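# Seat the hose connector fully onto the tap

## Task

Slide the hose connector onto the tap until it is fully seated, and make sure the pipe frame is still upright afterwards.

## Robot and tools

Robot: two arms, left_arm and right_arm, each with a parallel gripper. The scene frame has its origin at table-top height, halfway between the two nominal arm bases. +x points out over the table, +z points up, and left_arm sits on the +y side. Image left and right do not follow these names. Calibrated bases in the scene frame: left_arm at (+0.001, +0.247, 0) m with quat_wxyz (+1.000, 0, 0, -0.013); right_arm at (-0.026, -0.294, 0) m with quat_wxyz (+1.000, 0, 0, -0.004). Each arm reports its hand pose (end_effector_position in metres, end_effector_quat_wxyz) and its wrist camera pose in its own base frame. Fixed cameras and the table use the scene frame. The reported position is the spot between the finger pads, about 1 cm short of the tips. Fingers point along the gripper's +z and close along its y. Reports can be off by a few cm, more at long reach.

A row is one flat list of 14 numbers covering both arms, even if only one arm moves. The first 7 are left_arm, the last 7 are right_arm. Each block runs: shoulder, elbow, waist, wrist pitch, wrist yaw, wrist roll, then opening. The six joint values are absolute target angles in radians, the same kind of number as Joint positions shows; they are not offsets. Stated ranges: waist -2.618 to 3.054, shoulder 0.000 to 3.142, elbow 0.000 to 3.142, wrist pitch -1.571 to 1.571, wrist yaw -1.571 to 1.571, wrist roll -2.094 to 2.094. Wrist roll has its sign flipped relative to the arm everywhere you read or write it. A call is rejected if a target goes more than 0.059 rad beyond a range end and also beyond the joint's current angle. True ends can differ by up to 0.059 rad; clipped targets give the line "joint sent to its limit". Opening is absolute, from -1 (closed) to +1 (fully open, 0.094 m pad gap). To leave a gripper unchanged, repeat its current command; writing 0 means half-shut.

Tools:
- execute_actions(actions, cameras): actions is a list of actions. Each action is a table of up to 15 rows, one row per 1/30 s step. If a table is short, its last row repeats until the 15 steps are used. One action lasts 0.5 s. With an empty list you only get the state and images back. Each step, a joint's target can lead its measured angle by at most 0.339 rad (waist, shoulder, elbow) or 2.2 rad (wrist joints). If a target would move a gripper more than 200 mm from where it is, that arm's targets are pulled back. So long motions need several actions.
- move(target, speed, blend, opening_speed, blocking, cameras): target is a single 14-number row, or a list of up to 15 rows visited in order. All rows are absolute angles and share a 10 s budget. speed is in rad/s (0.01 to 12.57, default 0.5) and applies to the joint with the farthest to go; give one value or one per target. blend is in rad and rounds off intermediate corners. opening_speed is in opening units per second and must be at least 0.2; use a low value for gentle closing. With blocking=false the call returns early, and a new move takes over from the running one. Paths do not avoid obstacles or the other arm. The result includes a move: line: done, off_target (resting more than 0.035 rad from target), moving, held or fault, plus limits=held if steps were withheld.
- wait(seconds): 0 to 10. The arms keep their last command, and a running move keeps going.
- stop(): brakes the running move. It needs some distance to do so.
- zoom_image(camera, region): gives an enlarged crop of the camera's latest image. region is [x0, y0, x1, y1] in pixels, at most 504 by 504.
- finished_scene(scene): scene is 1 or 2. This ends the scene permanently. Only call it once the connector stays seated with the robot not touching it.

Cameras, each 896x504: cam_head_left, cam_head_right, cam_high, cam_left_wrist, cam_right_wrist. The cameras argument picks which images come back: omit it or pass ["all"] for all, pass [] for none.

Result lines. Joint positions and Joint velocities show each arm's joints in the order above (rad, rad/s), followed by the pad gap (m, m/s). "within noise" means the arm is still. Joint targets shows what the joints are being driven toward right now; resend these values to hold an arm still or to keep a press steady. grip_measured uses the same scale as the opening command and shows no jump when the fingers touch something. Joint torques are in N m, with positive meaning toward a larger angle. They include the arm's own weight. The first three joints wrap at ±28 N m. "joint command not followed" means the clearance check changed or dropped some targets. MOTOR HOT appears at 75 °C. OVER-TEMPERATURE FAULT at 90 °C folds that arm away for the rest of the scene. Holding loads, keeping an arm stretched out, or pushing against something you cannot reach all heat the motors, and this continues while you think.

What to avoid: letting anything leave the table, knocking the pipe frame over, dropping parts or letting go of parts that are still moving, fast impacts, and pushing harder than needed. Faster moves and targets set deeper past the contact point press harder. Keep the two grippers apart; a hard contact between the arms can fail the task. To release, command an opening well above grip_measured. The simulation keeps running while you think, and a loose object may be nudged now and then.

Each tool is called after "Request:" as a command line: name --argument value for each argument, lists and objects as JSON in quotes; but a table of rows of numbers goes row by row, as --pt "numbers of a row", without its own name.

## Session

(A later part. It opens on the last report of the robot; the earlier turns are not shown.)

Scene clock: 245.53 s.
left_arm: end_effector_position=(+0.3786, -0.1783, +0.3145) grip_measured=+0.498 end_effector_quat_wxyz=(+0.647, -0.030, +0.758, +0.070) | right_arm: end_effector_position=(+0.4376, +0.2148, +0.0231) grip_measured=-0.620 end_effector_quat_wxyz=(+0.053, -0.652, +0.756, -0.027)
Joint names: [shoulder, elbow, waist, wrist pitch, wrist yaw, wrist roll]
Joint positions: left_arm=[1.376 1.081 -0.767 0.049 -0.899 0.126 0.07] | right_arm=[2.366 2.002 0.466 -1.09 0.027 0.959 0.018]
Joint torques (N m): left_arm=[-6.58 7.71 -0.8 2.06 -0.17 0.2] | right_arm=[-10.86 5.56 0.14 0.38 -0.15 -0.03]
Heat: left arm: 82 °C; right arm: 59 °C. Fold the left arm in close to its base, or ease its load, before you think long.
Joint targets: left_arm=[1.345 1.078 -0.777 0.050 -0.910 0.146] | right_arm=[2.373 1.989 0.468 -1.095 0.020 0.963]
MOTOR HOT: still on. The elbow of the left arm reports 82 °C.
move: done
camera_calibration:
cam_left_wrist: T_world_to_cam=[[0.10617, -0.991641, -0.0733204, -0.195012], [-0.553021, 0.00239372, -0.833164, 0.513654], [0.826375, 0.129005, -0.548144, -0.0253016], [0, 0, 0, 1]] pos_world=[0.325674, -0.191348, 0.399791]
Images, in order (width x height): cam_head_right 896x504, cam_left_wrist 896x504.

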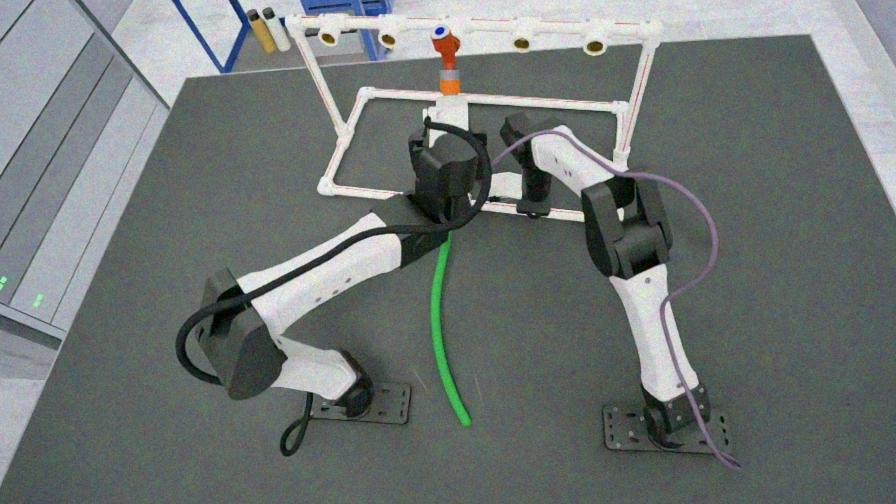

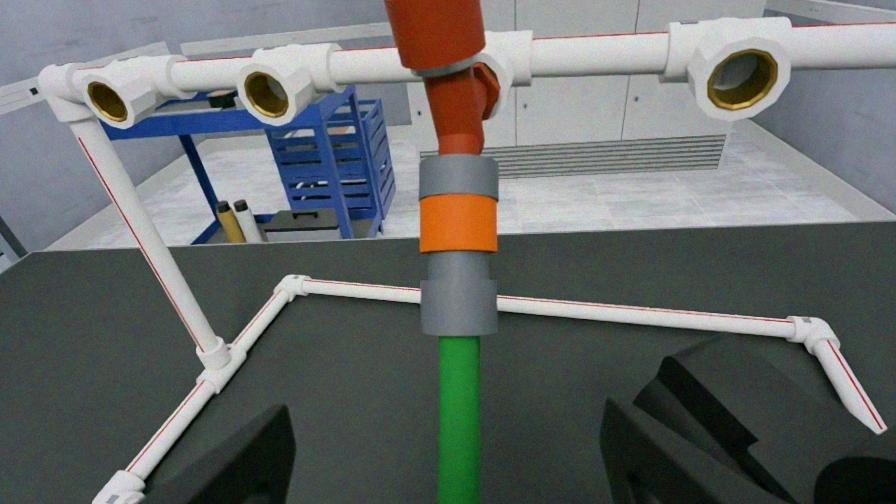

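Request:
move --pt "0.9 1.0 -0.777 0.05 -0.91 0.146 0.5 2.373 1.989 0.468 -1.095 0.02 0.963 1.0" --pt "0.45 0.7 -0.4 0.05 -0.3 0.1 0.5 2.373 1.989 0.468 -1.095 0.02 0.963 1.0" --speed 0.5 --blend 0.1 --opening_speed 0.8 --cameras '["cam_right_wrist","cam_head_right"]'

Scene clock: 252.97 s.
left_arm: end_effector_position=(+0.2364, -0.0437, +0.4135) grip_measured=+0.498 end_effector_quat_wxyz=(+0.787, -0.037, +0.606, -0.111) | right_arm: end_effector_position=(+0.4430, +0.2161, +0.0259) grip_measured=+0.997 end_effector_quat_wxyz=(+0.065, -0.651, +0.756, -0.034)
Joint names: [shoulder, elbow, waist, wrist pitch, wrist yaw, wrist roll]
Joint positions: left_arm=[0.458 0.703 -0.406 0.036 -0.315 0.112 0.07] | right_arm=[2.361 2.002 0.466 -1.069 0.035 0.958 0.094]
Joint torques (N m): left_arm=[0.85 6.93 0.51 2.23 0.32 -0.16] | right_arm=[-10.45 5.65 0.17 0.23 -0.24 -0.03]
Heat: left arm: 78 °C; right arm: 61 °C. Fold the left arm in close to its base, or ease its load, before you think long.
Joint targets: left_arm=[0.450 0.700 -0.400 0.050 -0.300 0.100] | right_arm=[2.373 1.989 0.468 -1.095 0.020 0.963]
MOTOR HOT: still on. The elbow of the left arm reports 78 °C.
move: done; blend cut to 0 rad at target 1
camera_calibration:
cam_right_wrist: T_world_to_cam=[[0.974983, -0.161149, 0.1531, -0.402329], [-0.206638, -0.910914, 0.357122, 0.321222], [0.0819112, -0.379824, -0.921425, 0.155847], [0, 0, 0, 1]] pos_world=[0.445875, 0.286965, 0.0904819]
Images, in order (width x height): cam_head_right 896x504, cam_right_wrist 896x504.

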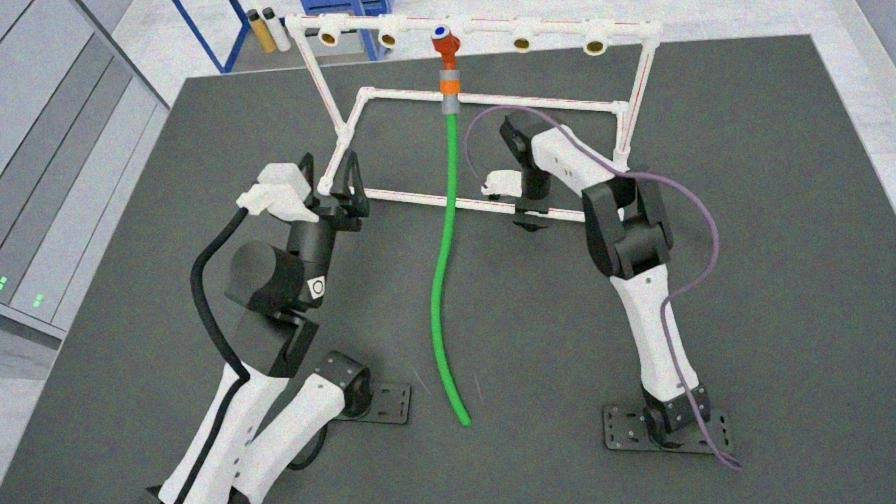

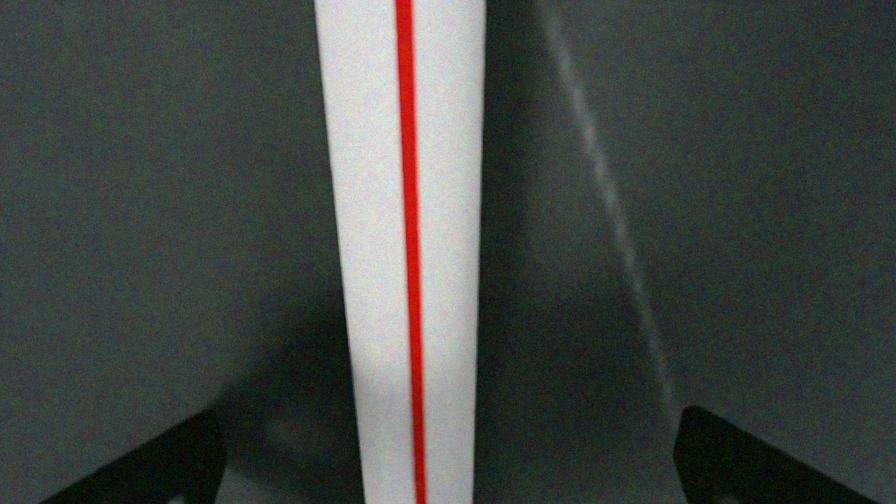

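Request:
move --pt "0.45 0.7 -0.4 0.05 -0.3 0.1 0.5 2.255 2.205 0.468 -1.36 0.02 0.963 1.0" --pt "0.45 0.7 -0.2 0.05 -0.15 0.1 0.5 1.6 1.7 0.4 -1.0 0 0.6 1.0" --pt "0.3 0.6 0 0.05 0 0.05 0.5 0.7 1.0 0.2 -0.4 0 0.3 1.0" --speed '[0.2,0.6,0.8]' --blend '[0.03,0.1,0]' --cameras '["cam_head_right","cam_head_left","cam_high"]'

Request:
zoom_image --camera "cam_head_left" --region '[330, 0, 580, 140]'

Request:
zoom_image --camera "cam_high" --region '[420, 130, 600, 350]'

Scene clock: 262.97 s.
left_arm: end_effector_position=(+0.2183, +0.0008, +0.4017) grip_measured=+0.498 end_effector_quat_wxyz=(+0.813, -0.023, +0.581, -0.026) | right_arm: end_effector_position=(+0.2719, +0.0551, +0.3844) grip_measured=+0.997 end_effector_quat_wxyz=(+0.662, -0.189, +0.725, -0.040)
Joint names: [shoulder, elbow, waist, wrist pitch, wrist yaw, wrist roll]
Joint positions: left_arm=[0.309 0.603 -0.006 0.036 -0.013 0.067 0.07] | right_arm=[0.698 1.004 0.208 -0.427 0.012 0.314 0.094]
Joint torques (N m): left_arm=[1.26 6.79 0.53 2.21 0.23 -0.2] | right_arm=[0.62 7.01 -0.72 2 -0.18 -0.24]
Heat: left arm: 75 °C; right arm: 62 °C. Fold the left arm in close to its base, or ease its load, before you think long.
Joint targets: left_arm=[0.300 0.600 0.000 0.050 0.000 0.050] | right_arm=[0.700 1.000 0.200 -0.400 0.000 0.300]
MOTOR HOT: still on. The elbow of the left arm reports 75 °C.
move: done
Images, in order (width x height): cam_head_left 896x504, cam_head_right 896x504, cam_high 896x504.

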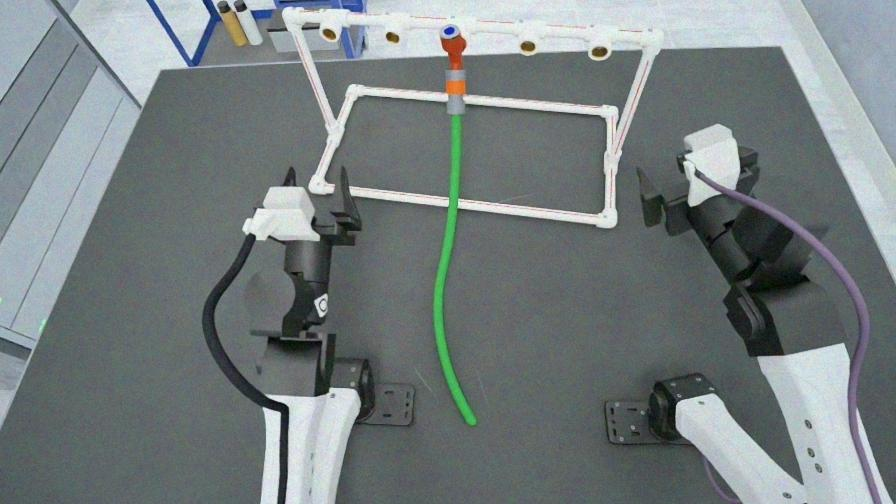

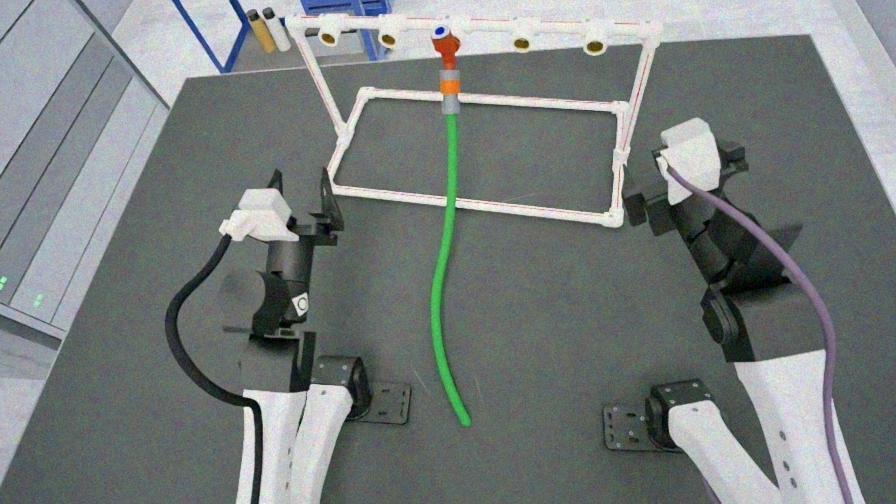

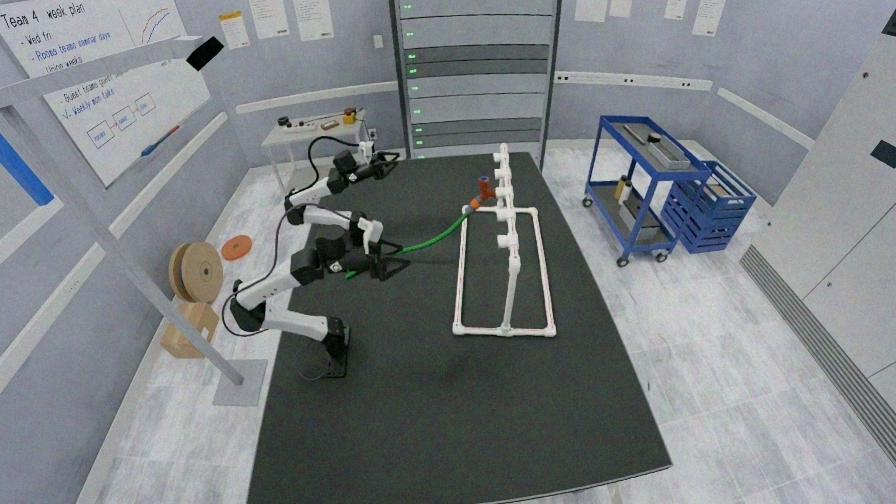

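Scaled by 2.016 from the camera's 896x504 image, which has a finer 1280x720 frame.

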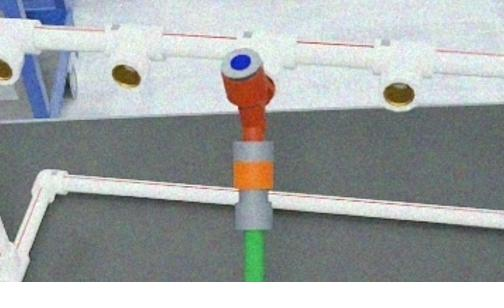

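Scaled by 2.291 from the camera's 896x504 image, which has a finer 1280x720 frame.

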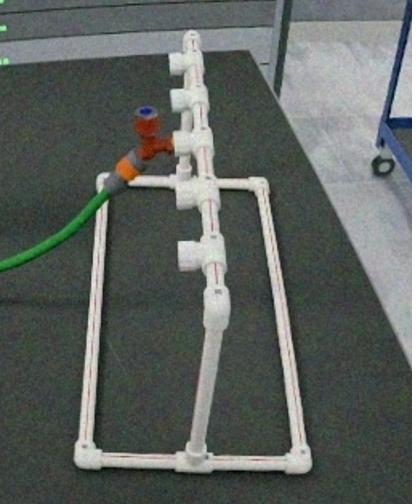

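The connector is seated flush on the tap, the frame is still standing, and both arms are clear of it.

Request:
finished_scene --scene 2

The scene is finished: the task was done.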